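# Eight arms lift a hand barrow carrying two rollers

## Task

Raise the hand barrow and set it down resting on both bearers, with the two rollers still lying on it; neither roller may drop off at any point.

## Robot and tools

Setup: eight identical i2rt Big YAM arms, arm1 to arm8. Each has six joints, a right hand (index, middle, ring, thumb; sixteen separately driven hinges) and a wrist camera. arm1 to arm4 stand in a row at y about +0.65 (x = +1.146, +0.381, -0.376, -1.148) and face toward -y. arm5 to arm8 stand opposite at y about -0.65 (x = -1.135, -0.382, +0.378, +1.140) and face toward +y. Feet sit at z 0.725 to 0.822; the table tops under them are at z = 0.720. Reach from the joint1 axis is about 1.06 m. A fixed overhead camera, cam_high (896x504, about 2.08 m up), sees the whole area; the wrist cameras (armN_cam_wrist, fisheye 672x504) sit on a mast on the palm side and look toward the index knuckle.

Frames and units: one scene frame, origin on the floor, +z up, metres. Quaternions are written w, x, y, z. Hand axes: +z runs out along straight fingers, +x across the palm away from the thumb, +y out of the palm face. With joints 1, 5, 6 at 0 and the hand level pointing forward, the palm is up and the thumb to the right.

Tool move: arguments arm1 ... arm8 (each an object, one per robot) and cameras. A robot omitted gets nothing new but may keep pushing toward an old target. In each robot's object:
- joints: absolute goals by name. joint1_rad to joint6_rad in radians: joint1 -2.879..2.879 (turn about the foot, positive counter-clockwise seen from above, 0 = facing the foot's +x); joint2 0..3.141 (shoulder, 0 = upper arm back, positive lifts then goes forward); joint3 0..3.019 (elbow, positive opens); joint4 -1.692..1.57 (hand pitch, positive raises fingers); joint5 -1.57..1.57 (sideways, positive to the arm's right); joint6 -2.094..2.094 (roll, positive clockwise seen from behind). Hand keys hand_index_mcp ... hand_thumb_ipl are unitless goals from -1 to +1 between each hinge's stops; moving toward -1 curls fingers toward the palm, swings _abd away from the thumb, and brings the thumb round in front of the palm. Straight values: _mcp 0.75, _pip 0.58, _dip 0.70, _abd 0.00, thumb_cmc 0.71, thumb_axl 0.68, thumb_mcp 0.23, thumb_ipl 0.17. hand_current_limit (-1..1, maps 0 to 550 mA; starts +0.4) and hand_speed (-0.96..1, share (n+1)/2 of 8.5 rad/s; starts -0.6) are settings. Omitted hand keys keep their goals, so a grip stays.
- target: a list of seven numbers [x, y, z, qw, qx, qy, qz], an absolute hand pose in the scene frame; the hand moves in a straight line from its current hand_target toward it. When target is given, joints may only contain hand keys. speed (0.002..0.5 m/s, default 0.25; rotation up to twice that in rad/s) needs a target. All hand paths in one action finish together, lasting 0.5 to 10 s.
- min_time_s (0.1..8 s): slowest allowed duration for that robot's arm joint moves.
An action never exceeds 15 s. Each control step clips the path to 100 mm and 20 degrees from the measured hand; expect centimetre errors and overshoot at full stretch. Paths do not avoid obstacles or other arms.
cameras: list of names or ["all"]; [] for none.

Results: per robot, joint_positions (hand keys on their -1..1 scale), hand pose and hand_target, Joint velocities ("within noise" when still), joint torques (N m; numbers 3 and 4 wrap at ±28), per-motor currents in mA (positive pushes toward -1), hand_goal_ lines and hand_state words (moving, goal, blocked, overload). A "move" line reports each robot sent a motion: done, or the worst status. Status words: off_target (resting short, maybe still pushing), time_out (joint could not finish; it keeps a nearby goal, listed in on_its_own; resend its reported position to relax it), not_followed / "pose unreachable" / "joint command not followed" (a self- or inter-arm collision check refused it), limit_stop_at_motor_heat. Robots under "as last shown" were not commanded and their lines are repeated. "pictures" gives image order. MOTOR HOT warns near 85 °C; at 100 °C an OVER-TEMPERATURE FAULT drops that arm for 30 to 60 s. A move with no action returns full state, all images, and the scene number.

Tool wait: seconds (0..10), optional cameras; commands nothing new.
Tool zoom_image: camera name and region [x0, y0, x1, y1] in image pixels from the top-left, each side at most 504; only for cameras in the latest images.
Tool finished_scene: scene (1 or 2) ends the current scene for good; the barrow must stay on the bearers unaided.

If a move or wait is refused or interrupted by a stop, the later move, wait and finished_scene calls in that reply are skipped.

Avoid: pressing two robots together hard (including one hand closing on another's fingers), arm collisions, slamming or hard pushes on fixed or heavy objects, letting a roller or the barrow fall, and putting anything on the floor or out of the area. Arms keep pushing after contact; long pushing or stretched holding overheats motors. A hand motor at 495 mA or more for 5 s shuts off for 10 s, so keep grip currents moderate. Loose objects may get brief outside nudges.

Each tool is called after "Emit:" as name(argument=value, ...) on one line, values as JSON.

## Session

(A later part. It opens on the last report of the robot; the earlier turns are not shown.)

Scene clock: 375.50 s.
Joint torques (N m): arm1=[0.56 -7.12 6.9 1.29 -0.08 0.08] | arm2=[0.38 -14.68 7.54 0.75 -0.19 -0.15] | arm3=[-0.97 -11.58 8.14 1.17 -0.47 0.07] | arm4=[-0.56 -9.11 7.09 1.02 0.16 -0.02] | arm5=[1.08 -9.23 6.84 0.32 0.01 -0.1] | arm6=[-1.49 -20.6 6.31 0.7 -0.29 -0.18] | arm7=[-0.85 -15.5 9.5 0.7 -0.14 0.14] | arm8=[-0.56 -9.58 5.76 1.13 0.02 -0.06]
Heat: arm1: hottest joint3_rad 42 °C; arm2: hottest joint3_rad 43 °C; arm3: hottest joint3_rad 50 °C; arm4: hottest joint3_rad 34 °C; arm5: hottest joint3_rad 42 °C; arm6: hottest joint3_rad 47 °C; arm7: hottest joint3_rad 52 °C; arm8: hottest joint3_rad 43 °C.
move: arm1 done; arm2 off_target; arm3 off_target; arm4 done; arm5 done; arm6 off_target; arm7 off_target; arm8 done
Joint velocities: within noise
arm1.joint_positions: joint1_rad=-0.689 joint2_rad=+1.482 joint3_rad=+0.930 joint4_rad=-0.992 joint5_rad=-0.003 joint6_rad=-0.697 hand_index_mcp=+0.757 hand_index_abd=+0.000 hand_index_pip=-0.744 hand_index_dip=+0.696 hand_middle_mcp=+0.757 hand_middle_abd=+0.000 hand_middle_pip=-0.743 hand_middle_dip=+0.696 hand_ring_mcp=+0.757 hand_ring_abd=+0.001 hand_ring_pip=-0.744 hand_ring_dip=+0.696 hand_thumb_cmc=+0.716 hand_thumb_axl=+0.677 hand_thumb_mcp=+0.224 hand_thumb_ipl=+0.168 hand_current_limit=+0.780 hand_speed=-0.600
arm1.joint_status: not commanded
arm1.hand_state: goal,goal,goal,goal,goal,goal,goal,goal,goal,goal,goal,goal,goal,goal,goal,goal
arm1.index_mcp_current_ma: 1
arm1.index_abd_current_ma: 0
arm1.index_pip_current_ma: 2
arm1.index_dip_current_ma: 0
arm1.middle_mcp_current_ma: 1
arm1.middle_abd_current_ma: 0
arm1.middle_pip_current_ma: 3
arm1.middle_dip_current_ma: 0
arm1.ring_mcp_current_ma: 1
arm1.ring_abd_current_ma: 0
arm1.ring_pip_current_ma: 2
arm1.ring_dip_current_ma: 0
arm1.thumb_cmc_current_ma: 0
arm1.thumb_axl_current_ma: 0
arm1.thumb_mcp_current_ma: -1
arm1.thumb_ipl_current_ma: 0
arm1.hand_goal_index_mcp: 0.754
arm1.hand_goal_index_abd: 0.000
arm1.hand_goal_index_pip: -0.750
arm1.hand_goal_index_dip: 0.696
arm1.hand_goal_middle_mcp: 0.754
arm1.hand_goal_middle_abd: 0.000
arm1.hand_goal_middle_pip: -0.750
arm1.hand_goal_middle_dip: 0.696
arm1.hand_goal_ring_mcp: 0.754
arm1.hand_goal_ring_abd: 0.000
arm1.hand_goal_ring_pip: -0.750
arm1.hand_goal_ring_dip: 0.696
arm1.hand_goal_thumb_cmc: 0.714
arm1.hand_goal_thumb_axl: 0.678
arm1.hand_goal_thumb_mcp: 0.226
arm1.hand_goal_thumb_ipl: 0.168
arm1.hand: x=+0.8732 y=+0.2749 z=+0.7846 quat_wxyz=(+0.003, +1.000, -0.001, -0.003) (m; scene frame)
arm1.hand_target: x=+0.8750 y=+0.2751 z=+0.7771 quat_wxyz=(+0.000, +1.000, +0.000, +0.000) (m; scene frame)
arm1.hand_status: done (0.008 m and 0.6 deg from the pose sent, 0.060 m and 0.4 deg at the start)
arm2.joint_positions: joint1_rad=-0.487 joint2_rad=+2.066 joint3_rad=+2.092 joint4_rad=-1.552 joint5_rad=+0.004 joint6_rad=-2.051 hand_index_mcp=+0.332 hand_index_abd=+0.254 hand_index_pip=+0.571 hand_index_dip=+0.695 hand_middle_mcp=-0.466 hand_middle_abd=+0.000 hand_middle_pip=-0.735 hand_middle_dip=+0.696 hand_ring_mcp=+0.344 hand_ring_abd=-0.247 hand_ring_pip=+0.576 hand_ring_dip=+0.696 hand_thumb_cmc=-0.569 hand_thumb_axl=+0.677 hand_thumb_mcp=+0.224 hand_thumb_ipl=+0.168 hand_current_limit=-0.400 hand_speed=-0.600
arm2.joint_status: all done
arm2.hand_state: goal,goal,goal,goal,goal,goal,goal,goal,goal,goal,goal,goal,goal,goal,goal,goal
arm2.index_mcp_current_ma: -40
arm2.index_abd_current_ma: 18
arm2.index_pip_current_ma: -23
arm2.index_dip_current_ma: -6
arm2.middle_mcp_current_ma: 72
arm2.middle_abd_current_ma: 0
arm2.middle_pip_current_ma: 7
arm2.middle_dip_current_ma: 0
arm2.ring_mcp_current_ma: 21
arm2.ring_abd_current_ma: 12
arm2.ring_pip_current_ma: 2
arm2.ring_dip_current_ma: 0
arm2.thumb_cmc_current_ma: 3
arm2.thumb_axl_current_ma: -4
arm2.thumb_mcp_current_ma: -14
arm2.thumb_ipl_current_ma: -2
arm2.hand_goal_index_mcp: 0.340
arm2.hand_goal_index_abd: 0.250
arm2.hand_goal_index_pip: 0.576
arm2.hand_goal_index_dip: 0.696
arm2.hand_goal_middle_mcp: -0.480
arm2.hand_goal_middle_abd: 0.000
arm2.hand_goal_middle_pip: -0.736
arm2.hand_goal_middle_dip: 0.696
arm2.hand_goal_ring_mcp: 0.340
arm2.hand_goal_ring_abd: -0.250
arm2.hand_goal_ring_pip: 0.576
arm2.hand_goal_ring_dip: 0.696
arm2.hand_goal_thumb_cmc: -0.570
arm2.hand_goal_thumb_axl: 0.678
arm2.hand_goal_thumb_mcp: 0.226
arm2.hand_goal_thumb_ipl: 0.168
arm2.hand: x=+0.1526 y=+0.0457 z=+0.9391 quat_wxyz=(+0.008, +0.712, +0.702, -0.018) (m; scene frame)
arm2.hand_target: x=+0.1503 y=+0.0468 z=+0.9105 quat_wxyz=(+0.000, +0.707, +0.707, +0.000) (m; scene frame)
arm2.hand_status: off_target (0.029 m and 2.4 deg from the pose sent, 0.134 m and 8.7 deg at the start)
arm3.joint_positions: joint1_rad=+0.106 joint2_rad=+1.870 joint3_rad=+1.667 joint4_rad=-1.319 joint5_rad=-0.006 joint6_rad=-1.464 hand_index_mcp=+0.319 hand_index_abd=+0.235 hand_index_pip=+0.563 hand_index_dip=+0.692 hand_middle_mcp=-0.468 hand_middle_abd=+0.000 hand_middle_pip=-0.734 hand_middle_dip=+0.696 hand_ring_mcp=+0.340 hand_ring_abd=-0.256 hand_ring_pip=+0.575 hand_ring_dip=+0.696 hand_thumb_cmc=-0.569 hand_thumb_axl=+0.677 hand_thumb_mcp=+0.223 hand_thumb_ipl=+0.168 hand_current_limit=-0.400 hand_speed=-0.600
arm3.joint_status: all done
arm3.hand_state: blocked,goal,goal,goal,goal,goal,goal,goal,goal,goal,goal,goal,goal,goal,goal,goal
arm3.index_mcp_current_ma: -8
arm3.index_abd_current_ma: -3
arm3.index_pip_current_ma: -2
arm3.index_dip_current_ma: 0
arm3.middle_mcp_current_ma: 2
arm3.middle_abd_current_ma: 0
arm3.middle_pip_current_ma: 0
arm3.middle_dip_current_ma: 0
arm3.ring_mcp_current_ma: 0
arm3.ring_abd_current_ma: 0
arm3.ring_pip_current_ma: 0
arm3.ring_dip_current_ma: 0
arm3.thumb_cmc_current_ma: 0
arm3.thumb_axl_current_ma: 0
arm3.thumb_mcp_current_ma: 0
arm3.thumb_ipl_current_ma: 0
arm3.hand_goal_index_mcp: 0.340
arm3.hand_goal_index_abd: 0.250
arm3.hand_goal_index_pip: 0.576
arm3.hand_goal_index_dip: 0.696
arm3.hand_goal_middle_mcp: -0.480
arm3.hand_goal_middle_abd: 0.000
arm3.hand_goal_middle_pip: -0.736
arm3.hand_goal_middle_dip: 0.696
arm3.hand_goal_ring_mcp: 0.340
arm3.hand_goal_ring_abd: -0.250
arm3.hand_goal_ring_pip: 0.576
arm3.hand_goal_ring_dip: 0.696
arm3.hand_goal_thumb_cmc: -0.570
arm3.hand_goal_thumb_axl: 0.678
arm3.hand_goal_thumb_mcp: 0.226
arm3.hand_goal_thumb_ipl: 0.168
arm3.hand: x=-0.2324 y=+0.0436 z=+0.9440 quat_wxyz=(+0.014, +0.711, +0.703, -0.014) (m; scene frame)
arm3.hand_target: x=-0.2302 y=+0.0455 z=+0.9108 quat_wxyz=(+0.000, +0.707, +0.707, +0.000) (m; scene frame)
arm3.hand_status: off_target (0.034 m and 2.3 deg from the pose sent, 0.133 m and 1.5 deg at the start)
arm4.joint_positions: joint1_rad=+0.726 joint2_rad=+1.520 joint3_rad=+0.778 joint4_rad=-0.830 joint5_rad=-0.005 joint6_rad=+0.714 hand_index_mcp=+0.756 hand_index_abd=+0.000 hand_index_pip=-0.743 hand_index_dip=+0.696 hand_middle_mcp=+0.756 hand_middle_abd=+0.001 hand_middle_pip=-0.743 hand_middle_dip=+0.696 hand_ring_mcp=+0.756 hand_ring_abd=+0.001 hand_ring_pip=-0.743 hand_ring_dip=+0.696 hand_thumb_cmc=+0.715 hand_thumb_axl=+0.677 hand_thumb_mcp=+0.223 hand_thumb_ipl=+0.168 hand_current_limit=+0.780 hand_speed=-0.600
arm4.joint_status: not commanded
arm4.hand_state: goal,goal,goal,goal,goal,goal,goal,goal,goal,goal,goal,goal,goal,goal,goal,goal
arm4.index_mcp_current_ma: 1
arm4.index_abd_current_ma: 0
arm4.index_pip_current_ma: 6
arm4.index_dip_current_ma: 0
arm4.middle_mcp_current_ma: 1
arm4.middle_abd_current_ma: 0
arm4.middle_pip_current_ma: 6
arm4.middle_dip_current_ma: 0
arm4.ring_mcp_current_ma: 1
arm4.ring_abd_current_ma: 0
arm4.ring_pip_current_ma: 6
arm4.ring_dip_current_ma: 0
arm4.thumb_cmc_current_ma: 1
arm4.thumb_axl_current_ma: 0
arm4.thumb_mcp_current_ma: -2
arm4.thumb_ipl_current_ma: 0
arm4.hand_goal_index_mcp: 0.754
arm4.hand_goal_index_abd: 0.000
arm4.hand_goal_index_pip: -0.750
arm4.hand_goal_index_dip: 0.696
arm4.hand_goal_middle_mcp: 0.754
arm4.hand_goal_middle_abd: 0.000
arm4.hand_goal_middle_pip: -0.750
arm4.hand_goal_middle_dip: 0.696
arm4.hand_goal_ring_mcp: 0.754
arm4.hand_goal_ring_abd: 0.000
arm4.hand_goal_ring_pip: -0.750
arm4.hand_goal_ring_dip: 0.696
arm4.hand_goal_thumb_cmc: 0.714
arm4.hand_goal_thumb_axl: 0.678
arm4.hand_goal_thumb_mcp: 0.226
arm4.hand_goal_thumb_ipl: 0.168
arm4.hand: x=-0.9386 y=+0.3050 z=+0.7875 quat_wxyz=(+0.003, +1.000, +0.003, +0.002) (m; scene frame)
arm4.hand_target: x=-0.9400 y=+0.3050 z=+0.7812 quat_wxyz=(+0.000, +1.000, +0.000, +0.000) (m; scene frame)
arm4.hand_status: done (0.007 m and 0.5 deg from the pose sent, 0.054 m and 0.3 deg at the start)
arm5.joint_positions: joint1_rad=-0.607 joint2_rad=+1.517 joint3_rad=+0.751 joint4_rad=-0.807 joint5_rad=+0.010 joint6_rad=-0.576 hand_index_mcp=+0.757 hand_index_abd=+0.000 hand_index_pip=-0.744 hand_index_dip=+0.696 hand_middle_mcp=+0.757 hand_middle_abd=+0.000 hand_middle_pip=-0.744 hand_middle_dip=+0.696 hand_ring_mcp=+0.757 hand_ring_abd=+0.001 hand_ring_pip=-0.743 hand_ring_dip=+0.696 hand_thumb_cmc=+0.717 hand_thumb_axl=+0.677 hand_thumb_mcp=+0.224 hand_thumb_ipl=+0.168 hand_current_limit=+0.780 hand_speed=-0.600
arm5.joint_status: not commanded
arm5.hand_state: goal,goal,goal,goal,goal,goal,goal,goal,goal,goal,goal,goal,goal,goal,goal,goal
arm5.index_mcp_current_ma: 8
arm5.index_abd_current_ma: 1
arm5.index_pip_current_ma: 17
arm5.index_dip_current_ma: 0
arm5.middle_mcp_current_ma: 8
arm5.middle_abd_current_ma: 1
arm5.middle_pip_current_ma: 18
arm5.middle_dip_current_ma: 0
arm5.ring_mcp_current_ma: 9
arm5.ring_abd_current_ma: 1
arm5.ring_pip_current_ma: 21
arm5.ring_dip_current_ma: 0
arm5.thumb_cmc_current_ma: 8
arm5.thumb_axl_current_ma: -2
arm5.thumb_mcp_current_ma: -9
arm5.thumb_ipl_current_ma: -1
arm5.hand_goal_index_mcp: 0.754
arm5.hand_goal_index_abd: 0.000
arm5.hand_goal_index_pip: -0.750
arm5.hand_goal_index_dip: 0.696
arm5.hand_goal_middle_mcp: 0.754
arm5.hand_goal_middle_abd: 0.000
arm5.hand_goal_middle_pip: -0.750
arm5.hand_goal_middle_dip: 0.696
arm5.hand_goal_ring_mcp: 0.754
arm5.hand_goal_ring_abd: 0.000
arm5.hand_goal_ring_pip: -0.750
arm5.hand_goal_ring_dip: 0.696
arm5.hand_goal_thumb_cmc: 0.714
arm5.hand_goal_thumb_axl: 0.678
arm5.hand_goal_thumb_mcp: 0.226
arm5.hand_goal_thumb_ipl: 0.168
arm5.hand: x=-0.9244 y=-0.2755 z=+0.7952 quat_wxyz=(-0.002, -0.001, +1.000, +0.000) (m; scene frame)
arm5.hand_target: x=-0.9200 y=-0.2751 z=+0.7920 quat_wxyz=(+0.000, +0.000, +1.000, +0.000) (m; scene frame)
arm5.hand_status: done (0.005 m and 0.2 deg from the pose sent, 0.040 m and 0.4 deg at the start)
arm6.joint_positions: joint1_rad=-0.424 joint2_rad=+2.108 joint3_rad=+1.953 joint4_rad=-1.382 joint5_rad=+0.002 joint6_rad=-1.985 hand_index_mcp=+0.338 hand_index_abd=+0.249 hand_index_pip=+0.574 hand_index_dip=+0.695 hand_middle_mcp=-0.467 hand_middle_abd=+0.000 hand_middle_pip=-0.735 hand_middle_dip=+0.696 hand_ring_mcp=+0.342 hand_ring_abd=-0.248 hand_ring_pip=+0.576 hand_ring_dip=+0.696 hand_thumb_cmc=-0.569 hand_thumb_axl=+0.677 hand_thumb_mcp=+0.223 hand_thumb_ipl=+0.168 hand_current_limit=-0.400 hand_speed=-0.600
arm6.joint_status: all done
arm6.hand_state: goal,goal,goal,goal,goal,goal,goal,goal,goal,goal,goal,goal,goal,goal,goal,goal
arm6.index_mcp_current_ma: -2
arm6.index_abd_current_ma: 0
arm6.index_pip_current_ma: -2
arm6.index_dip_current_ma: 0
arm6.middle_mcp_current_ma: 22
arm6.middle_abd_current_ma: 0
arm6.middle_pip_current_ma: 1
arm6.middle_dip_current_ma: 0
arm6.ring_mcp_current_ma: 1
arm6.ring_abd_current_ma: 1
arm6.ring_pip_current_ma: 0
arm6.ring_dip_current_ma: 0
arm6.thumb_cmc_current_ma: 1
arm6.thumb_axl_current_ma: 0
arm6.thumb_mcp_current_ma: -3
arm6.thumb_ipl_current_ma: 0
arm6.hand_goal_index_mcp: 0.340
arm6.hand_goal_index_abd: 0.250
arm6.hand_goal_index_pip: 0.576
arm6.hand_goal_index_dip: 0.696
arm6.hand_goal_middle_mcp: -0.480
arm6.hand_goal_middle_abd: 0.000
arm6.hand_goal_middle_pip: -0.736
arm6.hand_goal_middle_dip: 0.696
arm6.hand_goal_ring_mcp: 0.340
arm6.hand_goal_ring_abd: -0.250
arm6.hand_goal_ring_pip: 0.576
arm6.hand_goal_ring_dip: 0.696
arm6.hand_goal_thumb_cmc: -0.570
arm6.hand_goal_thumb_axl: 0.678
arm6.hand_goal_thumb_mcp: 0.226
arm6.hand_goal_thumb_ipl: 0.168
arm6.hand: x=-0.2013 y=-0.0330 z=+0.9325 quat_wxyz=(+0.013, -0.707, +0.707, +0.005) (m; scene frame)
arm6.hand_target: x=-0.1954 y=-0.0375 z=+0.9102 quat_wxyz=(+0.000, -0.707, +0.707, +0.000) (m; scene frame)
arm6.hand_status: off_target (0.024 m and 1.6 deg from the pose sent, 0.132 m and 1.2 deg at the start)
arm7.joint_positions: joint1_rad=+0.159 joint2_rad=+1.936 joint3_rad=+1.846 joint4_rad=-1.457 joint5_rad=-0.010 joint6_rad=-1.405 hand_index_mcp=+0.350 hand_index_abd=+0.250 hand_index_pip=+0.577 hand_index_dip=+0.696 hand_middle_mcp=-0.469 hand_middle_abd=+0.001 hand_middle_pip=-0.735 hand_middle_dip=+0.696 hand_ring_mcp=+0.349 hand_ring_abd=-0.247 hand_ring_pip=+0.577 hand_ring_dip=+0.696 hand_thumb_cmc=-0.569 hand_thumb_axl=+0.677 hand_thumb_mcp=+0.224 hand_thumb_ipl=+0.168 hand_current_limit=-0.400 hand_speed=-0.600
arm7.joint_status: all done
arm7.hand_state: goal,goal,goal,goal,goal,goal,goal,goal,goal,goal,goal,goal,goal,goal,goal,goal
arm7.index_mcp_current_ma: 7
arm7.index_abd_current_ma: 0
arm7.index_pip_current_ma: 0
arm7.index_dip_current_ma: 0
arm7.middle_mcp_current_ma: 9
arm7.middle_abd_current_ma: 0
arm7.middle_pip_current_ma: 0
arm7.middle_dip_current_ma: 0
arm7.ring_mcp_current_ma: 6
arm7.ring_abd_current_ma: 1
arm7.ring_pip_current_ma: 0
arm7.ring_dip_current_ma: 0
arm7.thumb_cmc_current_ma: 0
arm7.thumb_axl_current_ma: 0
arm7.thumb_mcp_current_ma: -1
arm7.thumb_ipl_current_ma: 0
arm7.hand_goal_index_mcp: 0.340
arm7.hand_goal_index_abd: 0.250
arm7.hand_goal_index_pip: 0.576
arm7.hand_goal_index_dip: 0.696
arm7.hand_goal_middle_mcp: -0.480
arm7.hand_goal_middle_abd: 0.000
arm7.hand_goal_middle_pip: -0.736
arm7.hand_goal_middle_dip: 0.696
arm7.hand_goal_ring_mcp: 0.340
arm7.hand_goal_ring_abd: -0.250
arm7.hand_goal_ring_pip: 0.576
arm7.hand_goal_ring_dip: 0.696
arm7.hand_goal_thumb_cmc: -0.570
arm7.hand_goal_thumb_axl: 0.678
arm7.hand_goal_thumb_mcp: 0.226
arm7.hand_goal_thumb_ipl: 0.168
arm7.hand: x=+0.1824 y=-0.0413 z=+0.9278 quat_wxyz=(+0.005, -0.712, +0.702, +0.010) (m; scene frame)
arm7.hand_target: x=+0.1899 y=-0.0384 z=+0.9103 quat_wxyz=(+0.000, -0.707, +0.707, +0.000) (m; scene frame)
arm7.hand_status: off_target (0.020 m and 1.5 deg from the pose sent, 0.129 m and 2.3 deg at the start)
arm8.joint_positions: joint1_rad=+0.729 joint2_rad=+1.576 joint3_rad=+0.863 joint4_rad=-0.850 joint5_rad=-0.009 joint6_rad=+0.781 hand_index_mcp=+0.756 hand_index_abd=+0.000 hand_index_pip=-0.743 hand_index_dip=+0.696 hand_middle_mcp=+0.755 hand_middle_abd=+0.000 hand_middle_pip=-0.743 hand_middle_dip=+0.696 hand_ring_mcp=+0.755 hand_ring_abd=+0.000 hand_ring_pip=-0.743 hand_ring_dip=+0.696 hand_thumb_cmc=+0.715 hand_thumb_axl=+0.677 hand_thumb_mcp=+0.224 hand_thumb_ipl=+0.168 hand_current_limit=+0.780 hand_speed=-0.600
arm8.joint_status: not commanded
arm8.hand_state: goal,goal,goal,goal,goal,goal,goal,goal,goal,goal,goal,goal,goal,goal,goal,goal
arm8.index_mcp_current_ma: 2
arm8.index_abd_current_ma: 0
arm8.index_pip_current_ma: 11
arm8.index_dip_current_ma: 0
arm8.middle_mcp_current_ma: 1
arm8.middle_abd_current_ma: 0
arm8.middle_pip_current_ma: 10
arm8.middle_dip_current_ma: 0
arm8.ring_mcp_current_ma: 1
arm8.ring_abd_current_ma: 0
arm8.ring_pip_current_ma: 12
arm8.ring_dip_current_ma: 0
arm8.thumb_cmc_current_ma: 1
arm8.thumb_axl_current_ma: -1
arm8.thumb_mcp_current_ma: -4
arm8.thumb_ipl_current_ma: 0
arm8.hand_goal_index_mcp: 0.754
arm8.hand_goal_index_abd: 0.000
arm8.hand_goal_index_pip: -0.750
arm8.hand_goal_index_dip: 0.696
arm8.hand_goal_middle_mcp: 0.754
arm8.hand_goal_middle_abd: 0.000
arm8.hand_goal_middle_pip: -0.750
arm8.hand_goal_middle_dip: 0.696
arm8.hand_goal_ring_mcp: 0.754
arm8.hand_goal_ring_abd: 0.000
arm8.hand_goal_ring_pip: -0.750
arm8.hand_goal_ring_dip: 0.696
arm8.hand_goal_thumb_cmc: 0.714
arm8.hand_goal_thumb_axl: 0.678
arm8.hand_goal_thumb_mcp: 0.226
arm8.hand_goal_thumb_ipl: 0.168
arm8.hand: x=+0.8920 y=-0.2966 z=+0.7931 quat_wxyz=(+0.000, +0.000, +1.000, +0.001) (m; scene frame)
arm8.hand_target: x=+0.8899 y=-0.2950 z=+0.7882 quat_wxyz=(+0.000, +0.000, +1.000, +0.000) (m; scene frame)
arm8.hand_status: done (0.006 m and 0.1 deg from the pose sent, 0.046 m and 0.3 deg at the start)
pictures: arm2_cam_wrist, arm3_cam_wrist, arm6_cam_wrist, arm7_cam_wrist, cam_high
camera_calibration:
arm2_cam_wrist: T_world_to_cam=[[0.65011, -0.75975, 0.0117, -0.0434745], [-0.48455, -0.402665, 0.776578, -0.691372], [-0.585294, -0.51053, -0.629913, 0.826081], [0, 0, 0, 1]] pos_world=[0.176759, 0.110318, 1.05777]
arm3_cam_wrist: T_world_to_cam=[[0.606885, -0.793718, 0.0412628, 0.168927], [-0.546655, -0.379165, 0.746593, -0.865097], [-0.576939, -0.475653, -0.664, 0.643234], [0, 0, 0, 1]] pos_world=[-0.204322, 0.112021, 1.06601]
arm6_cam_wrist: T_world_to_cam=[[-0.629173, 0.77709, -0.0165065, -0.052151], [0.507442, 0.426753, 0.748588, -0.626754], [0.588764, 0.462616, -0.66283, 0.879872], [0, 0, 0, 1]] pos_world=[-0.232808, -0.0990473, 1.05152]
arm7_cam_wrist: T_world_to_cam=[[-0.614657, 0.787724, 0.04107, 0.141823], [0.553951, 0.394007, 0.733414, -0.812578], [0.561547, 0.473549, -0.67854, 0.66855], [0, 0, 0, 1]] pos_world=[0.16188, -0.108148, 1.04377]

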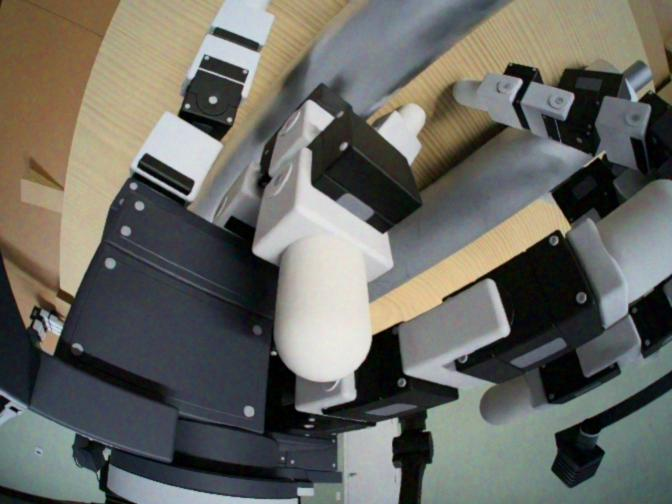

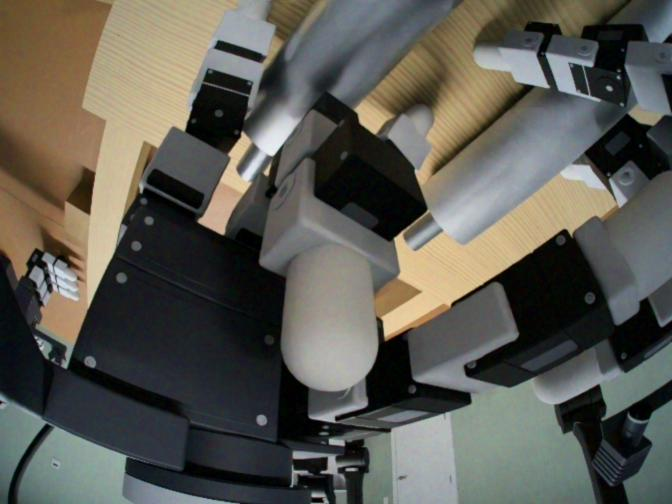

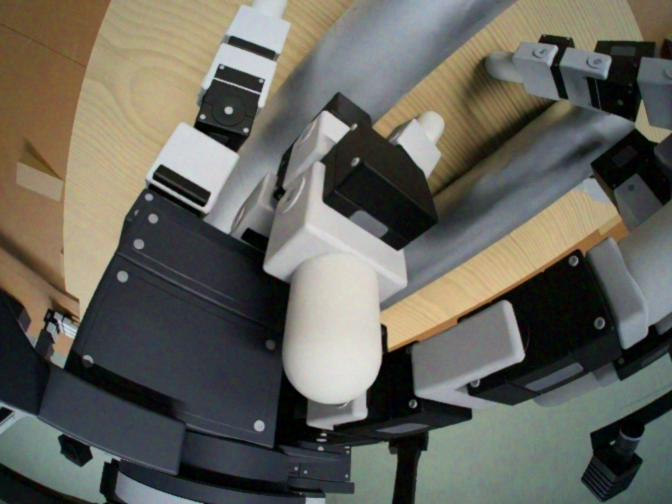

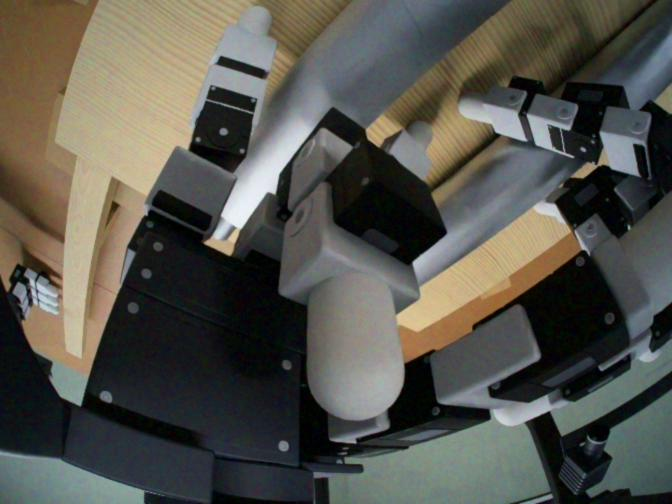

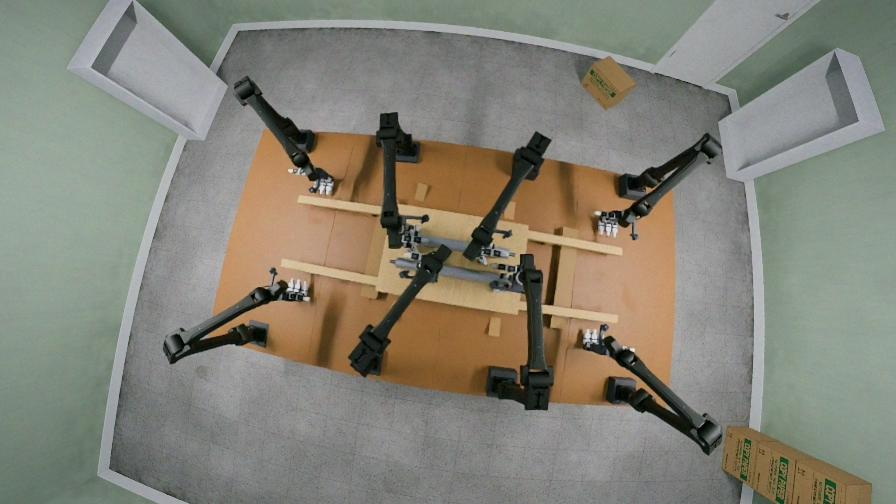

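Emit:
move(arm2={"joints":{"hand_index_abd":-0.035,"hand_ring_abd":-0.035}}, arm3={"joints":{"hand_index_abd":-0.14,"hand_ring_abd":-0.14}}, arm6={"joints":{"hand_index_abd":-0.16,"hand_ring_abd":-0.16}}, arm7={"joints":{"hand_index_abd":-0.12,"hand_ring_abd":-0.12}}, arm1={"target":[0.875,0.142,0.775,0,1,0,0],"speed":0.06}, arm8={"target":[0.89,-0.162,0.786,0,0,1,0],"speed":0.06}, arm4={"target":[-0.94,0.175,0.778,0,1,0,0],"speed":0.06}, arm5={"target":[-0.92,-0.140,0.790,0,0,1,0],"speed":0.06}, cameras=["cam_high","arm1_cam_wrist","arm8_cam_wrist","arm4_cam_wrist","arm5_cam_wrist"])

Emit:
zoom_image(camera="cam_high", region=[370, 180, 540, 320])

Emit:
zoom_image(camera="cam_high", region=[240, 160, 400, 300])

Emit:
zoom_image(camera="cam_high", region=[530, 190, 690, 350])

Scene clock: 422.87 s.
Joint torques (N m): arm1=[0.85 -9.99 11.08 0.35 0.01 0.17] | arm2=[0.03 -15.15 7.64 0.64 -0.19 -0.2] | arm3=[-0.85 -11.58 8.21 0.72 -0.36 0.09] | arm4=[-0.97 -12.1 10.63 -0.05 0.21 -0.14] | arm5=[2.67 -13.68 10.13 -0.65 -0.02 0.1] | arm6=[-1.44 -20.66 6.32 0.47 -0.18 -0.19] | arm7=[-0.85 -15.44 9.44 0.68 -0.14 0.13] | arm8=[-1.44 -11.58 8.53 0.35 0.06 -0.19]
Heat: arm1: hottest joint3_rad 41 °C; arm2: hottest joint3_rad 41 °C; arm3: hottest joint3_rad 42 °C; arm4: hottest joint3_rad 32 °C; arm5: hottest joint3_rad 41 °C; arm6: hottest joint3_rad 45 °C; arm7: hottest joint3_rad 51 °C; arm8: hottest joint3_rad 41 °C.
move: arm1 off_target; arm2 off_target; arm3 off_target; arm4 off_target; arm5 off_target; arm6 off_target; arm7 off_target; arm8 off_target
Joint velocities: within noise
arm1.joint_positions: joint1_rad=-0.519 joint2_rad=+1.724 joint3_rad=+1.206 joint4_rad=-1.042 joint5_rad=-0.003 joint6_rad=-0.532 hand_index_mcp=+0.753 hand_index_abd=+0.000 hand_index_pip=-0.750 hand_index_dip=+0.696 hand_middle_mcp=+0.753 hand_middle_abd=+0.000 hand_middle_pip=-0.750 hand_middle_dip=+0.696 hand_ring_mcp=+0.753 hand_ring_abd=-0.001 hand_ring_pip=-0.753 hand_ring_dip=+0.696 hand_thumb_cmc=+0.716 hand_thumb_axl=+0.677 hand_thumb_mcp=+0.223 hand_thumb_ipl=+0.168 hand_current_limit=+0.780 hand_speed=-0.600
arm1.joint_status: not commanded
arm1.hand_state: goal,goal,goal,goal,goal,goal,goal,goal,goal,goal,goal,goal,goal,goal,goal,goal
arm1.index_mcp_current_ma: 0
arm1.index_abd_current_ma: 0
arm1.index_pip_current_ma: 0
arm1.index_dip_current_ma: 0
arm1.middle_mcp_current_ma: 0
arm1.middle_abd_current_ma: 0
arm1.middle_pip_current_ma: 0
arm1.middle_dip_current_ma: 0
arm1.ring_mcp_current_ma: 0
arm1.ring_abd_current_ma: 0
arm1.ring_pip_current_ma: -1
arm1.ring_dip_current_ma: 0
arm1.thumb_cmc_current_ma: 0
arm1.thumb_axl_current_ma: 0
arm1.thumb_mcp_current_ma: -1
arm1.thumb_ipl_current_ma: 0
arm1.hand_goal_index_mcp: 0.754
arm1.hand_goal_index_abd: 0.000
arm1.hand_goal_index_pip: -0.750
arm1.hand_goal_index_dip: 0.696
arm1.hand_goal_middle_mcp: 0.754
arm1.hand_goal_middle_abd: 0.000
arm1.hand_goal_middle_pip: -0.750
arm1.hand_goal_middle_dip: 0.696
arm1.hand_goal_ring_mcp: 0.754
arm1.hand_goal_ring_abd: 0.000
arm1.hand_goal_ring_pip: -0.750
arm1.hand_goal_ring_dip: 0.696
arm1.hand_goal_thumb_cmc: 0.714
arm1.hand_goal_thumb_axl: 0.678
arm1.hand_goal_thumb_mcp: 0.226
arm1.hand_goal_thumb_ipl: 0.168
arm1.hand: x=+0.8800 y=+0.1562 z=+0.7736 quat_wxyz=(-0.002, +1.000, +0.001, +0.003) (m; scene frame)
arm1.hand_target: x=+0.8754 y=+0.1424 z=+0.7751 quat_wxyz=(+0.000, +1.000, +0.000, +0.000) (m; scene frame)
arm1.hand_status: off_target (0.015 m and 0.4 deg from the pose sent, 0.133 m and 0.5 deg at the start)
arm2.joint_positions: joint1_rad=-0.487 joint2_rad=+2.066 joint3_rad=+2.092 joint4_rad=-1.551 joint5_rad=+0.004 joint6_rad=-2.053 hand_index_mcp=+0.332 hand_index_abd=+0.238 hand_index_pip=+0.571 hand_index_dip=+0.695 hand_middle_mcp=-0.466 hand_middle_abd=+0.000 hand_middle_pip=-0.735 hand_middle_dip=+0.696 hand_ring_mcp=+0.335 hand_ring_abd=-0.179 hand_ring_pip=+0.573 hand_ring_dip=+0.695 hand_thumb_cmc=-0.569 hand_thumb_axl=+0.677 hand_thumb_mcp=+0.224 hand_thumb_ipl=+0.168 hand_current_limit=-0.400 hand_speed=-0.600
arm2.joint_status: hand_index_abd off_target (ended at +0.238, target -0.035); hand_ring_abd off_target (ended at -0.179, target -0.035)
arm2.hand_state: goal,blocked,goal,goal,goal,goal,goal,goal,goal,blocked,goal,goal,goal,goal,goal,goal
arm2.index_mcp_current_ma: -40
arm2.index_abd_current_ma: 165
arm2.index_pip_current_ma: -23
arm2.index_dip_current_ma: -6
arm2.middle_mcp_current_ma: 72
arm2.middle_abd_current_ma: 0
arm2.middle_pip_current_ma: 7
arm2.middle_dip_current_ma: 0
arm2.ring_mcp_current_ma: -25
arm2.ring_abd_current_ma: -165
arm2.ring_pip_current_ma: -16
arm2.ring_dip_current_ma: -3
arm2.thumb_cmc_current_ma: 3
arm2.thumb_axl_current_ma: -4
arm2.thumb_mcp_current_ma: -14
arm2.thumb_ipl_current_ma: -2
arm2.hand_goal_index_mcp: 0.340
arm2.hand_goal_index_abd: -0.034
arm2.hand_goal_index_pip: 0.576
arm2.hand_goal_index_dip: 0.696
arm2.hand_goal_middle_mcp: -0.480
arm2.hand_goal_middle_abd: 0.000
arm2.hand_goal_middle_pip: -0.736
arm2.hand_goal_middle_dip: 0.696
arm2.hand_goal_ring_mcp: 0.340
arm2.hand_goal_ring_abd: -0.034
arm2.hand_goal_ring_pip: 0.576
arm2.hand_goal_ring_dip: 0.696
arm2.hand_goal_thumb_cmc: -0.570
arm2.hand_goal_thumb_axl: 0.678
arm2.hand_goal_thumb_mcp: 0.226
arm2.hand_goal_thumb_ipl: 0.168
arm2.hand: x=+0.1525 y=+0.0456 z=+0.9390 quat_wxyz=(+0.008, +0.711, +0.703, -0.019) (m; scene frame)
arm2.hand_target: x=+0.1503 y=+0.0468 z=+0.9105 quat_wxyz=(+0.000, +0.707, +0.707, +0.000) (m; scene frame)
arm2.hand_status: not commanded
arm3.joint_positions: joint1_rad=+0.106 joint2_rad=+1.870 joint3_rad=+1.667 joint4_rad=-1.306 joint5_rad=-0.009 joint6_rad=-1.467 hand_index_mcp=+0.312 hand_index_abd=-0.109 hand_index_pip=+0.558 hand_index_dip=+0.688 hand_middle_mcp=-0.468 hand_middle_abd=+0.000 hand_middle_pip=-0.734 hand_middle_dip=+0.696 hand_ring_mcp=+0.328 hand_ring_abd=-0.200 hand_ring_pip=+0.568 hand_ring_dip=+0.693 hand_thumb_cmc=-0.569 hand_thumb_axl=+0.677 hand_thumb_mcp=+0.223 hand_thumb_ipl=+0.168 hand_current_limit=-0.400 hand_speed=-0.600
arm3.joint_status: hand_index_abd off_target (ended at -0.109, target -0.140); hand_ring_abd off_target (ended at -0.200, target -0.140)
arm3.hand_state: blocked,blocked,goal,goal,goal,goal,goal,goal,goal,blocked,goal,goal,goal,goal,goal,goal
arm3.index_mcp_current_ma: -13
arm3.index_abd_current_ma: 11
arm3.index_pip_current_ma: -5
arm3.index_dip_current_ma: -1
arm3.middle_mcp_current_ma: 2
arm3.middle_abd_current_ma: 0
arm3.middle_pip_current_ma: 0
arm3.middle_dip_current_ma: 0
arm3.ring_mcp_current_ma: -3
arm3.ring_abd_current_ma: -41
arm3.ring_pip_current_ma: -1
arm3.ring_dip_current_ma: 0
arm3.thumb_cmc_current_ma: 0
arm3.thumb_axl_current_ma: 0
arm3.thumb_mcp_current_ma: 0
arm3.thumb_ipl_current_ma: 0
arm3.hand_goal_index_mcp: 0.340
arm3.hand_goal_index_abd: -0.140
arm3.hand_goal_index_pip: 0.576
arm3.hand_goal_index_dip: 0.696
arm3.hand_goal_middle_mcp: -0.480
arm3.hand_goal_middle_abd: 0.000
arm3.hand_goal_middle_pip: -0.736
arm3.hand_goal_middle_dip: 0.696
arm3.hand_goal_ring_mcp: 0.340
arm3.hand_goal_ring_abd: -0.140
arm3.hand_goal_ring_pip: 0.576
arm3.hand_goal_ring_dip: 0.696
arm3.hand_goal_thumb_cmc: -0.570
arm3.hand_goal_thumb_axl: 0.678
arm3.hand_goal_thumb_mcp: 0.226
arm3.hand_goal_thumb_ipl: 0.168
arm3.hand: x=-0.2320 y=+0.0406 z=+0.9448 quat_wxyz=(+0.020, +0.710, +0.704, -0.017) (m; scene frame)
arm3.hand_target: x=-0.2303 y=+0.0455 z=+0.9108 quat_wxyz=(+0.000, +0.707, +0.707, +0.000) (m; scene frame)
arm3.hand_status: not commanded
arm4.joint_positions: joint1_rad=+0.544 joint2_rad=+1.749 joint3_rad=+1.045 joint4_rad=-0.876 joint5_rad=-0.005 joint6_rad=+0.542 hand_index_mcp=+0.756 hand_index_abd=+0.000 hand_index_pip=-0.747 hand_index_dip=+0.696 hand_middle_mcp=+0.755 hand_middle_abd=+0.000 hand_middle_pip=-0.748 hand_middle_dip=+0.696 hand_ring_mcp=+0.753 hand_ring_abd=-0.003 hand_ring_pip=-0.750 hand_ring_dip=+0.696 hand_thumb_cmc=+0.715 hand_thumb_axl=+0.677 hand_thumb_mcp=+0.223 hand_thumb_ipl=+0.168 hand_current_limit=+0.780 hand_speed=-0.600
arm4.joint_status: not commanded
arm4.hand_state: goal,goal,goal,goal,goal,goal,goal,goal,goal,goal,goal,goal,goal,goal,goal,goal
arm4.index_mcp_current_ma: 1
arm4.index_abd_current_ma: 0
arm4.index_pip_current_ma: 2
arm4.index_dip_current_ma: 0
arm4.middle_mcp_current_ma: 0
arm4.middle_abd_current_ma: 0
arm4.middle_pip_current_ma: 1
arm4.middle_dip_current_ma: 0
arm4.ring_mcp_current_ma: -1
arm4.ring_abd_current_ma: -2
arm4.ring_pip_current_ma: 0
arm4.ring_dip_current_ma: 0
arm4.thumb_cmc_current_ma: 0
arm4.thumb_axl_current_ma: 0
arm4.thumb_mcp_current_ma: -2
arm4.thumb_ipl_current_ma: 0
arm4.hand_goal_index_mcp: 0.754
arm4.hand_goal_index_abd: 0.000
arm4.hand_goal_index_pip: -0.750
arm4.hand_goal_index_dip: 0.696
arm4.hand_goal_middle_mcp: 0.754
arm4.hand_goal_middle_abd: 0.000
arm4.hand_goal_middle_pip: -0.750
arm4.hand_goal_middle_dip: 0.696
arm4.hand_goal_ring_mcp: 0.754
arm4.hand_goal_ring_abd: 0.000
arm4.hand_goal_ring_pip: -0.750
arm4.hand_goal_ring_dip: 0.696
arm4.hand_goal_thumb_cmc: 0.714
arm4.hand_goal_thumb_axl: 0.678
arm4.hand_goal_thumb_mcp: 0.226
arm4.hand_goal_thumb_ipl: 0.168
arm4.hand: x=-0.9438 y=+0.1874 z=+0.7782 quat_wxyz=(+0.000, +1.000, -0.002, +0.001) (m; scene frame)
arm4.hand_target: x=-0.9401 y=+0.1754 z=+0.7782 quat_wxyz=(+0.000, +1.000, +0.000, +0.000) (m; scene frame)
arm4.hand_status: off_target (0.013 m and 0.3 deg from the pose sent, 0.130 m and 0.5 deg at the start)
arm5.joint_positions: joint1_rad=-0.469 joint2_rad=+1.775 joint3_rad=+1.057 joint4_rad=-0.872 joint5_rad=+0.011 joint6_rad=-0.434 hand_index_mcp=+0.753 hand_index_abd=+0.001 hand_index_pip=-0.750 hand_index_dip=+0.696 hand_middle_mcp=+0.757 hand_middle_abd=+0.000 hand_middle_pip=-0.744 hand_middle_dip=+0.696 hand_ring_mcp=+0.757 hand_ring_abd=+0.001 hand_ring_pip=-0.743 hand_ring_dip=+0.696 hand_thumb_cmc=+0.716 hand_thumb_axl=+0.677 hand_thumb_mcp=+0.224 hand_thumb_ipl=+0.168 hand_current_limit=+0.780 hand_speed=-0.600
arm5.joint_status: not commanded
arm5.hand_state: goal,goal,goal,goal,goal,goal,goal,goal,goal,goal,goal,goal,goal,goal,goal,goal
arm5.index_mcp_current_ma: -3
arm5.index_abd_current_ma: 2
arm5.index_pip_current_ma: 0
arm5.index_dip_current_ma: 0
arm5.middle_mcp_current_ma: 8
arm5.middle_abd_current_ma: 1
arm5.middle_pip_current_ma: 18
arm5.middle_dip_current_ma: 0
arm5.ring_mcp_current_ma: 9
arm5.ring_abd_current_ma: 1
arm5.ring_pip_current_ma: 21
arm5.ring_dip_current_ma: 0
arm5.thumb_cmc_current_ma: 7
arm5.thumb_axl_current_ma: -2
arm5.thumb_mcp_current_ma: -9
arm5.thumb_ipl_current_ma: -1
arm5.hand_goal_index_mcp: 0.754
arm5.hand_goal_index_abd: 0.000
arm5.hand_goal_index_pip: -0.750
arm5.hand_goal_index_dip: 0.696
arm5.hand_goal_middle_mcp: 0.754
arm5.hand_goal_middle_abd: 0.000
arm5.hand_goal_middle_pip: -0.750
arm5.hand_goal_middle_dip: 0.696
arm5.hand_goal_ring_mcp: 0.754
arm5.hand_goal_ring_abd: 0.000
arm5.hand_goal_ring_pip: -0.750
arm5.hand_goal_ring_dip: 0.696
arm5.hand_goal_thumb_cmc: 0.714
arm5.hand_goal_thumb_axl: 0.678
arm5.hand_goal_thumb_mcp: 0.226
arm5.hand_goal_thumb_ipl: 0.168
arm5.hand: x=-0.9212 y=-0.1580 z=+0.7837 quat_wxyz=(-0.004, +0.001, +1.000, -0.007) (m; scene frame)
arm5.hand_target: x=-0.9204 y=-0.1406 z=+0.7902 quat_wxyz=(+0.000, +0.000, +1.000, +0.000) (m; scene frame)
arm5.hand_status: off_target (0.019 m and 1.0 deg from the pose sent, 0.136 m and 0.2 deg at the start)
arm6.joint_positions: joint1_rad=-0.424 joint2_rad=+2.108 joint3_rad=+1.953 joint4_rad=-1.375 joint5_rad=-0.001 joint6_rad=-1.985 hand_index_mcp=+0.329 hand_index_abd=-0.120 hand_index_pip=+0.568 hand_index_dip=+0.693 hand_middle_mcp=-0.467 hand_middle_abd=+0.000 hand_middle_pip=-0.735 hand_middle_dip=+0.696 hand_ring_mcp=+0.335 hand_ring_abd=-0.193 hand_ring_pip=+0.573 hand_ring_dip=+0.695 hand_thumb_cmc=-0.569 hand_thumb_axl=+0.677 hand_thumb_mcp=+0.223 hand_thumb_ipl=+0.168 hand_current_limit=-0.400 hand_speed=-0.600
arm6.joint_status: hand_index_abd off_target (ended at -0.120, target -0.160); hand_ring_abd off_target (ended at -0.193, target -0.160)
arm6.hand_state: goal,blocked,goal,goal,goal,goal,goal,goal,goal,blocked,goal,goal,goal,goal,goal,goal
arm6.index_mcp_current_ma: -16
arm6.index_abd_current_ma: 75
arm6.index_pip_current_ma: -10
arm6.index_dip_current_ma: -3
arm6.middle_mcp_current_ma: 22
arm6.middle_abd_current_ma: 0
arm6.middle_pip_current_ma: 1
arm6.middle_dip_current_ma: 0
arm6.ring_mcp_current_ma: -6
arm6.ring_abd_current_ma: -57
arm6.ring_pip_current_ma: -3
arm6.ring_dip_current_ma: 0
arm6.thumb_cmc_current_ma: 1
arm6.thumb_axl_current_ma: 0
arm6.thumb_mcp_current_ma: -3
arm6.thumb_ipl_current_ma: 0
arm6.hand_goal_index_mcp: 0.340
arm6.hand_goal_index_abd: -0.160
arm6.hand_goal_index_pip: 0.576
arm6.hand_goal_index_dip: 0.696
arm6.hand_goal_middle_mcp: -0.480
arm6.hand_goal_middle_abd: 0.000
arm6.hand_goal_middle_pip: -0.736
arm6.hand_goal_middle_dip: 0.696
arm6.hand_goal_ring_mcp: 0.340
arm6.hand_goal_ring_abd: -0.160
arm6.hand_goal_ring_pip: 0.576
arm6.hand_goal_ring_dip: 0.696
arm6.hand_goal_thumb_cmc: -0.570
arm6.hand_goal_thumb_axl: 0.678
arm6.hand_goal_thumb_mcp: 0.226
arm6.hand_goal_thumb_ipl: 0.168
arm6.hand: x=-0.2011 y=-0.0313 z=+0.9327 quat_wxyz=(+0.015, -0.707, +0.707, +0.008) (m; scene frame)
arm6.hand_target: x=-0.1954 y=-0.0375 z=+0.9102 quat_wxyz=(+0.000, -0.707, +0.707, +0.000) (m; scene frame)
arm6.hand_status: not commanded
arm7.joint_positions: joint1_rad=+0.159 joint2_rad=+1.936 joint3_rad=+1.846 joint4_rad=-1.457 joint5_rad=-0.010 joint6_rad=-1.405 hand_index_mcp=+0.341 hand_index_abd=-0.091 hand_index_pip=+0.576 hand_index_dip=+0.696 hand_middle_mcp=-0.469 hand_middle_abd=+0.001 hand_middle_pip=-0.735 hand_middle_dip=+0.696 hand_ring_mcp=+0.338 hand_ring_abd=-0.144 hand_ring_pip=+0.574 hand_ring_dip=+0.696 hand_thumb_cmc=-0.569 hand_thumb_axl=+0.677 hand_thumb_mcp=+0.224 hand_thumb_ipl=+0.168 hand_current_limit=-0.400 hand_speed=-0.600
arm7.joint_status: hand_index_abd off_target (ended at -0.091, target -0.120); hand_ring_abd off_target (ended at -0.144, target -0.120)
arm7.hand_state: goal,blocked,goal,goal,goal,goal,goal,goal,goal,blocked,goal,goal,goal,goal,goal,goal
arm7.index_mcp_current_ma: 0
arm7.index_abd_current_ma: 29
arm7.index_pip_current_ma: 0
arm7.index_dip_current_ma: 0
arm7.middle_mcp_current_ma: 9
arm7.middle_abd_current_ma: 0
arm7.middle_pip_current_ma: 0
arm7.middle_dip_current_ma: 0
arm7.ring_mcp_current_ma: -1
arm7.ring_abd_current_ma: -21
arm7.ring_pip_current_ma: 0
arm7.ring_dip_current_ma: 0
arm7.thumb_cmc_current_ma: 0
arm7.thumb_axl_current_ma: 0
arm7.thumb_mcp_current_ma: -1
arm7.thumb_ipl_current_ma: 0
arm7.hand_goal_index_mcp: 0.340
arm7.hand_goal_index_abd: -0.120
arm7.hand_goal_index_pip: 0.576
arm7.hand_goal_index_dip: 0.696
arm7.hand_goal_middle_mcp: -0.480
arm7.hand_goal_middle_abd: 0.000
arm7.hand_goal_middle_pip: -0.736
arm7.hand_goal_middle_dip: 0.696
arm7.hand_goal_ring_mcp: 0.340
arm7.hand_goal_ring_abd: -0.120
arm7.hand_goal_ring_pip: 0.576
arm7.hand_goal_ring_dip: 0.696
arm7.hand_goal_thumb_cmc: -0.570
arm7.hand_goal_thumb_axl: 0.678
arm7.hand_goal_thumb_mcp: 0.226
arm7.hand_goal_thumb_ipl: 0.168
arm7.hand: x=+0.1824 y=-0.0412 z=+0.9278 quat_wxyz=(+0.005, -0.712, +0.702, +0.010) (m; scene frame)
arm7.hand_target: x=+0.1899 y=-0.0385 z=+0.9103 quat_wxyz=(+0.000, -0.707, +0.707, +0.000) (m; scene frame)
arm7.hand_status: not commanded
arm8.joint_positions: joint1_rad=+0.547 joint2_rad=+1.787 joint3_rad=+1.142 joint4_rad=-0.916 joint5_rad=-0.011 joint6_rad=+0.601 hand_index_mcp=+0.751 hand_index_abd=+0.001 hand_index_pip=-0.753 hand_index_dip=+0.696 hand_middle_mcp=+0.751 hand_middle_abd=+0.000 hand_middle_pip=-0.751 hand_middle_dip=+0.696 hand_ring_mcp=+0.752 hand_ring_abd=-0.001 hand_ring_pip=-0.750 hand_ring_dip=+0.696 hand_thumb_cmc=+0.714 hand_thumb_axl=+0.677 hand_thumb_mcp=+0.223 hand_thumb_ipl=+0.168 hand_current_limit=+0.780 hand_speed=-0.600
arm8.joint_status: not commanded
arm8.hand_state: goal,goal,goal,goal,goal,goal,goal,goal,goal,goal,goal,goal,goal,goal,goal,goal
arm8.index_mcp_current_ma: -5
arm8.index_abd_current_ma: 0
arm8.index_pip_current_ma: -5
arm8.index_dip_current_ma: 0
arm8.middle_mcp_current_ma: -4
arm8.middle_abd_current_ma: 0
arm8.middle_pip_current_ma: -1
arm8.middle_dip_current_ma: 0
arm8.ring_mcp_current_ma: -2
arm8.ring_abd_current_ma: -1
arm8.ring_pip_current_ma: 0
arm8.ring_dip_current_ma: 0
arm8.thumb_cmc_current_ma: 0
arm8.thumb_axl_current_ma: -1
arm8.thumb_mcp_current_ma: -4
arm8.thumb_ipl_current_ma: 0
arm8.hand_goal_index_mcp: 0.754
arm8.hand_goal_index_abd: 0.000
arm8.hand_goal_index_pip: -0.750
arm8.hand_goal_index_dip: 0.696
arm8.hand_goal_middle_mcp: 0.754
arm8.hand_goal_middle_abd: 0.000
arm8.hand_goal_middle_pip: -0.750
arm8.hand_goal_middle_dip: 0.696
arm8.hand_goal_ring_mcp: 0.754
arm8.hand_goal_ring_abd: 0.000
arm8.hand_goal_ring_pip: -0.750
arm8.hand_goal_ring_dip: 0.696
arm8.hand_goal_thumb_cmc: 0.714
arm8.hand_goal_thumb_axl: 0.678
arm8.hand_goal_thumb_mcp: 0.226
arm8.hand_goal_thumb_ipl: 0.168
arm8.hand: x=+0.8927 y=-0.1749 z=+0.7900 quat_wxyz=(-0.001, +0.001, +1.000, +0.001) (m; scene frame)
arm8.hand_target: x=+0.8903 y=-0.1624 z=+0.7861 quat_wxyz=(+0.000, +0.000, +1.000, +0.000) (m; scene frame)
arm8.hand_status: off_target (0.014 m and 0.2 deg from the pose sent, 0.135 m and 0.1 deg at the start)
pictures: arm1_cam_wrist, arm4_cam_wrist, arm5_cam_wrist, arm8_cam_wrist, cam_high
camera_calibration:
arm1_cam_wrist: T_world_to_cam=[[-0.745994, -0.663923, -0.0519615, 0.832257], [-0.484467, 0.487504, 0.726382, -0.25581], [-0.45693, 0.56705, -0.685324, 0.965327], [0, 0, 0, 1]] pos_world=[0.938014, 0.129874, 0.890623]
arm4_cam_wrist: T_world_to_cam=[[-0.768375, -0.64, 0.00104588, -0.572811], [-0.437852, 0.52687, 0.728487, -1.12621], [-0.466782, 0.559293, -0.685059, 0.108606], [0, 0, 0, 1]] pos_world=[-0.882554, 0.166027, 0.895433]
arm5_cam_wrist: T_world_to_cam=[[0.761562, 0.646798, -0.0409315, 0.870293], [0.447922, -0.47965, 0.754521, -0.303103], [0.46839, -0.592948, -0.654998, 0.979549], [0, 0, 0, 1]] pos_world=[-0.985826, -0.127465, 0.905923]
arm8_cam_wrist: T_world_to_cam=[[0.750929, 0.660323, 0.00895103, -0.533625], [0.451815, -0.523602, 0.722291, -1.11049], [0.481632, -0.538345, -0.691532, 0.150141], [0, 0, 0, 1]] pos_world=[0.830138, -0.148263, 0.910701]

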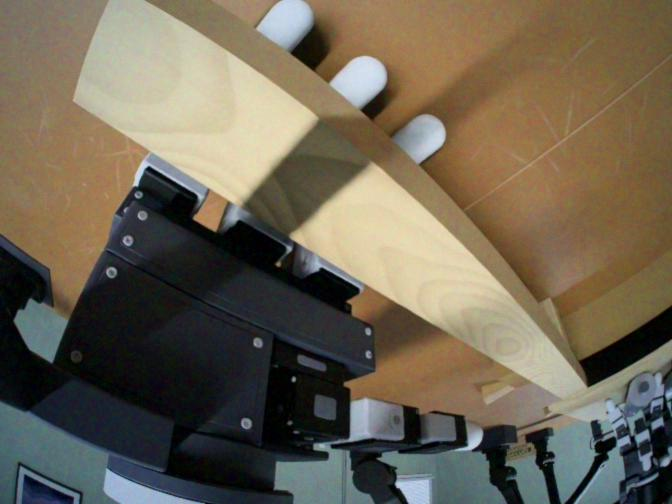

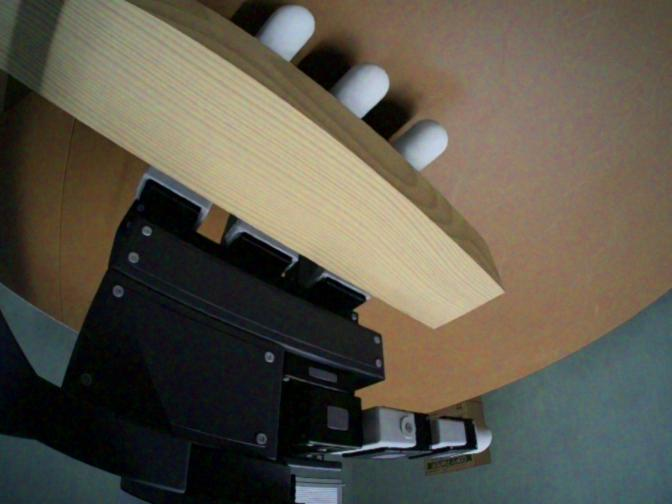

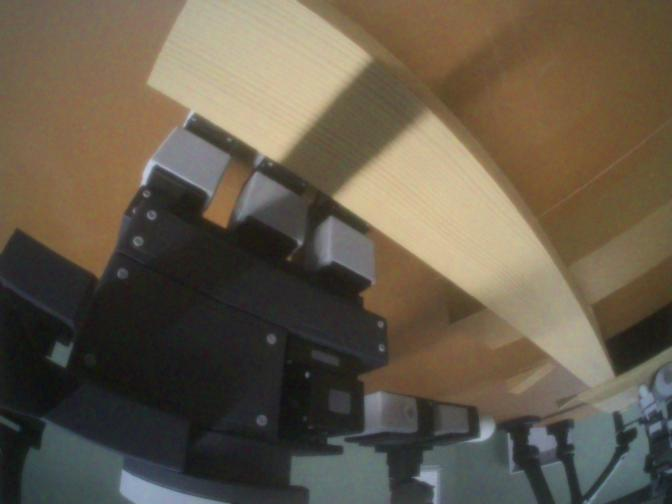

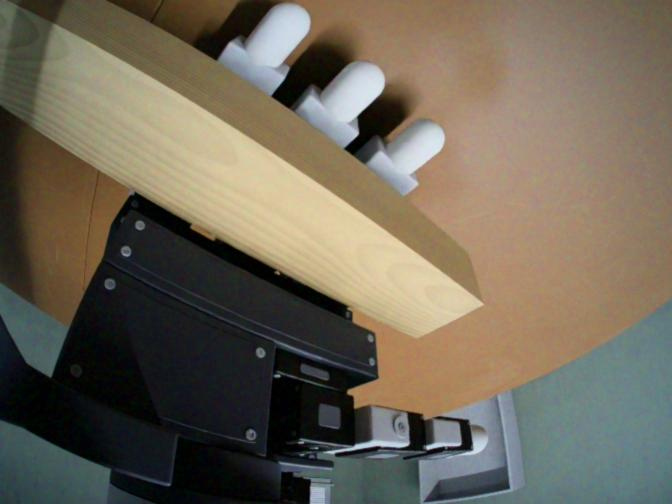

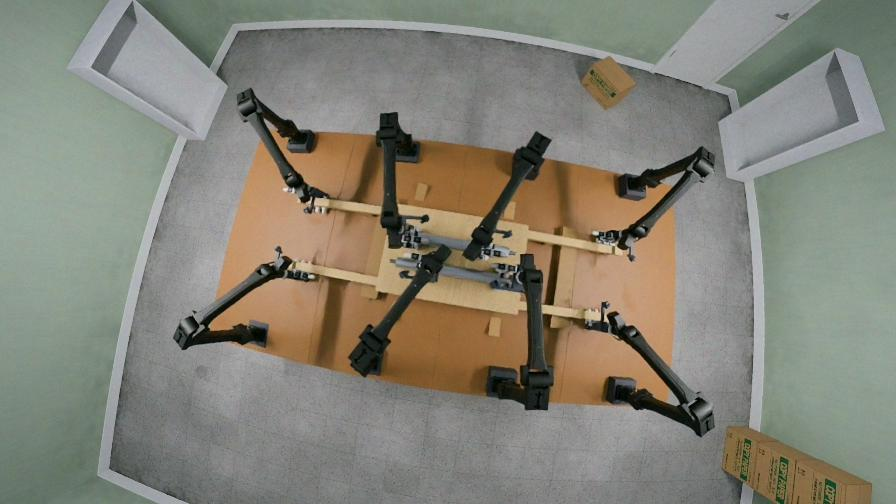

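Scaled by 2.965 from the camera's 896x504 image, which has a finer 1280x720 frame.

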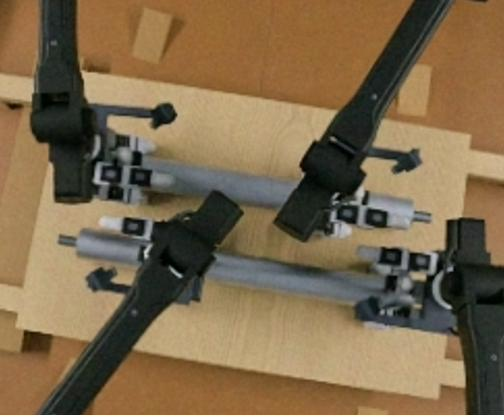

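Scaled by 3.150 from the camera's 896x504 image, which has a finer 1280x720 frame.

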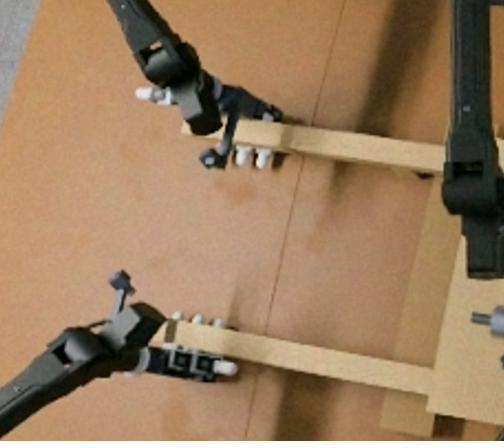

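Scaled by 3.150 from the camera's 896x504 image, which has a finer 1280x720 frame.

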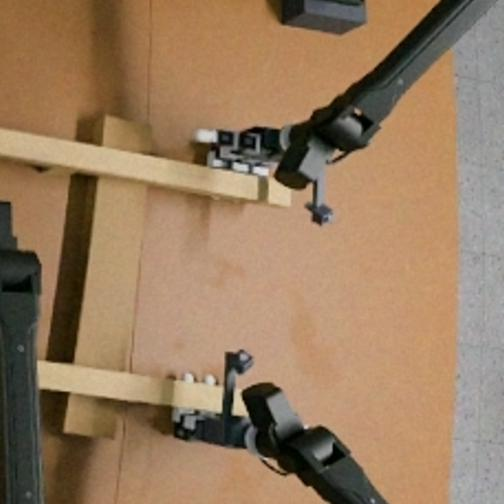

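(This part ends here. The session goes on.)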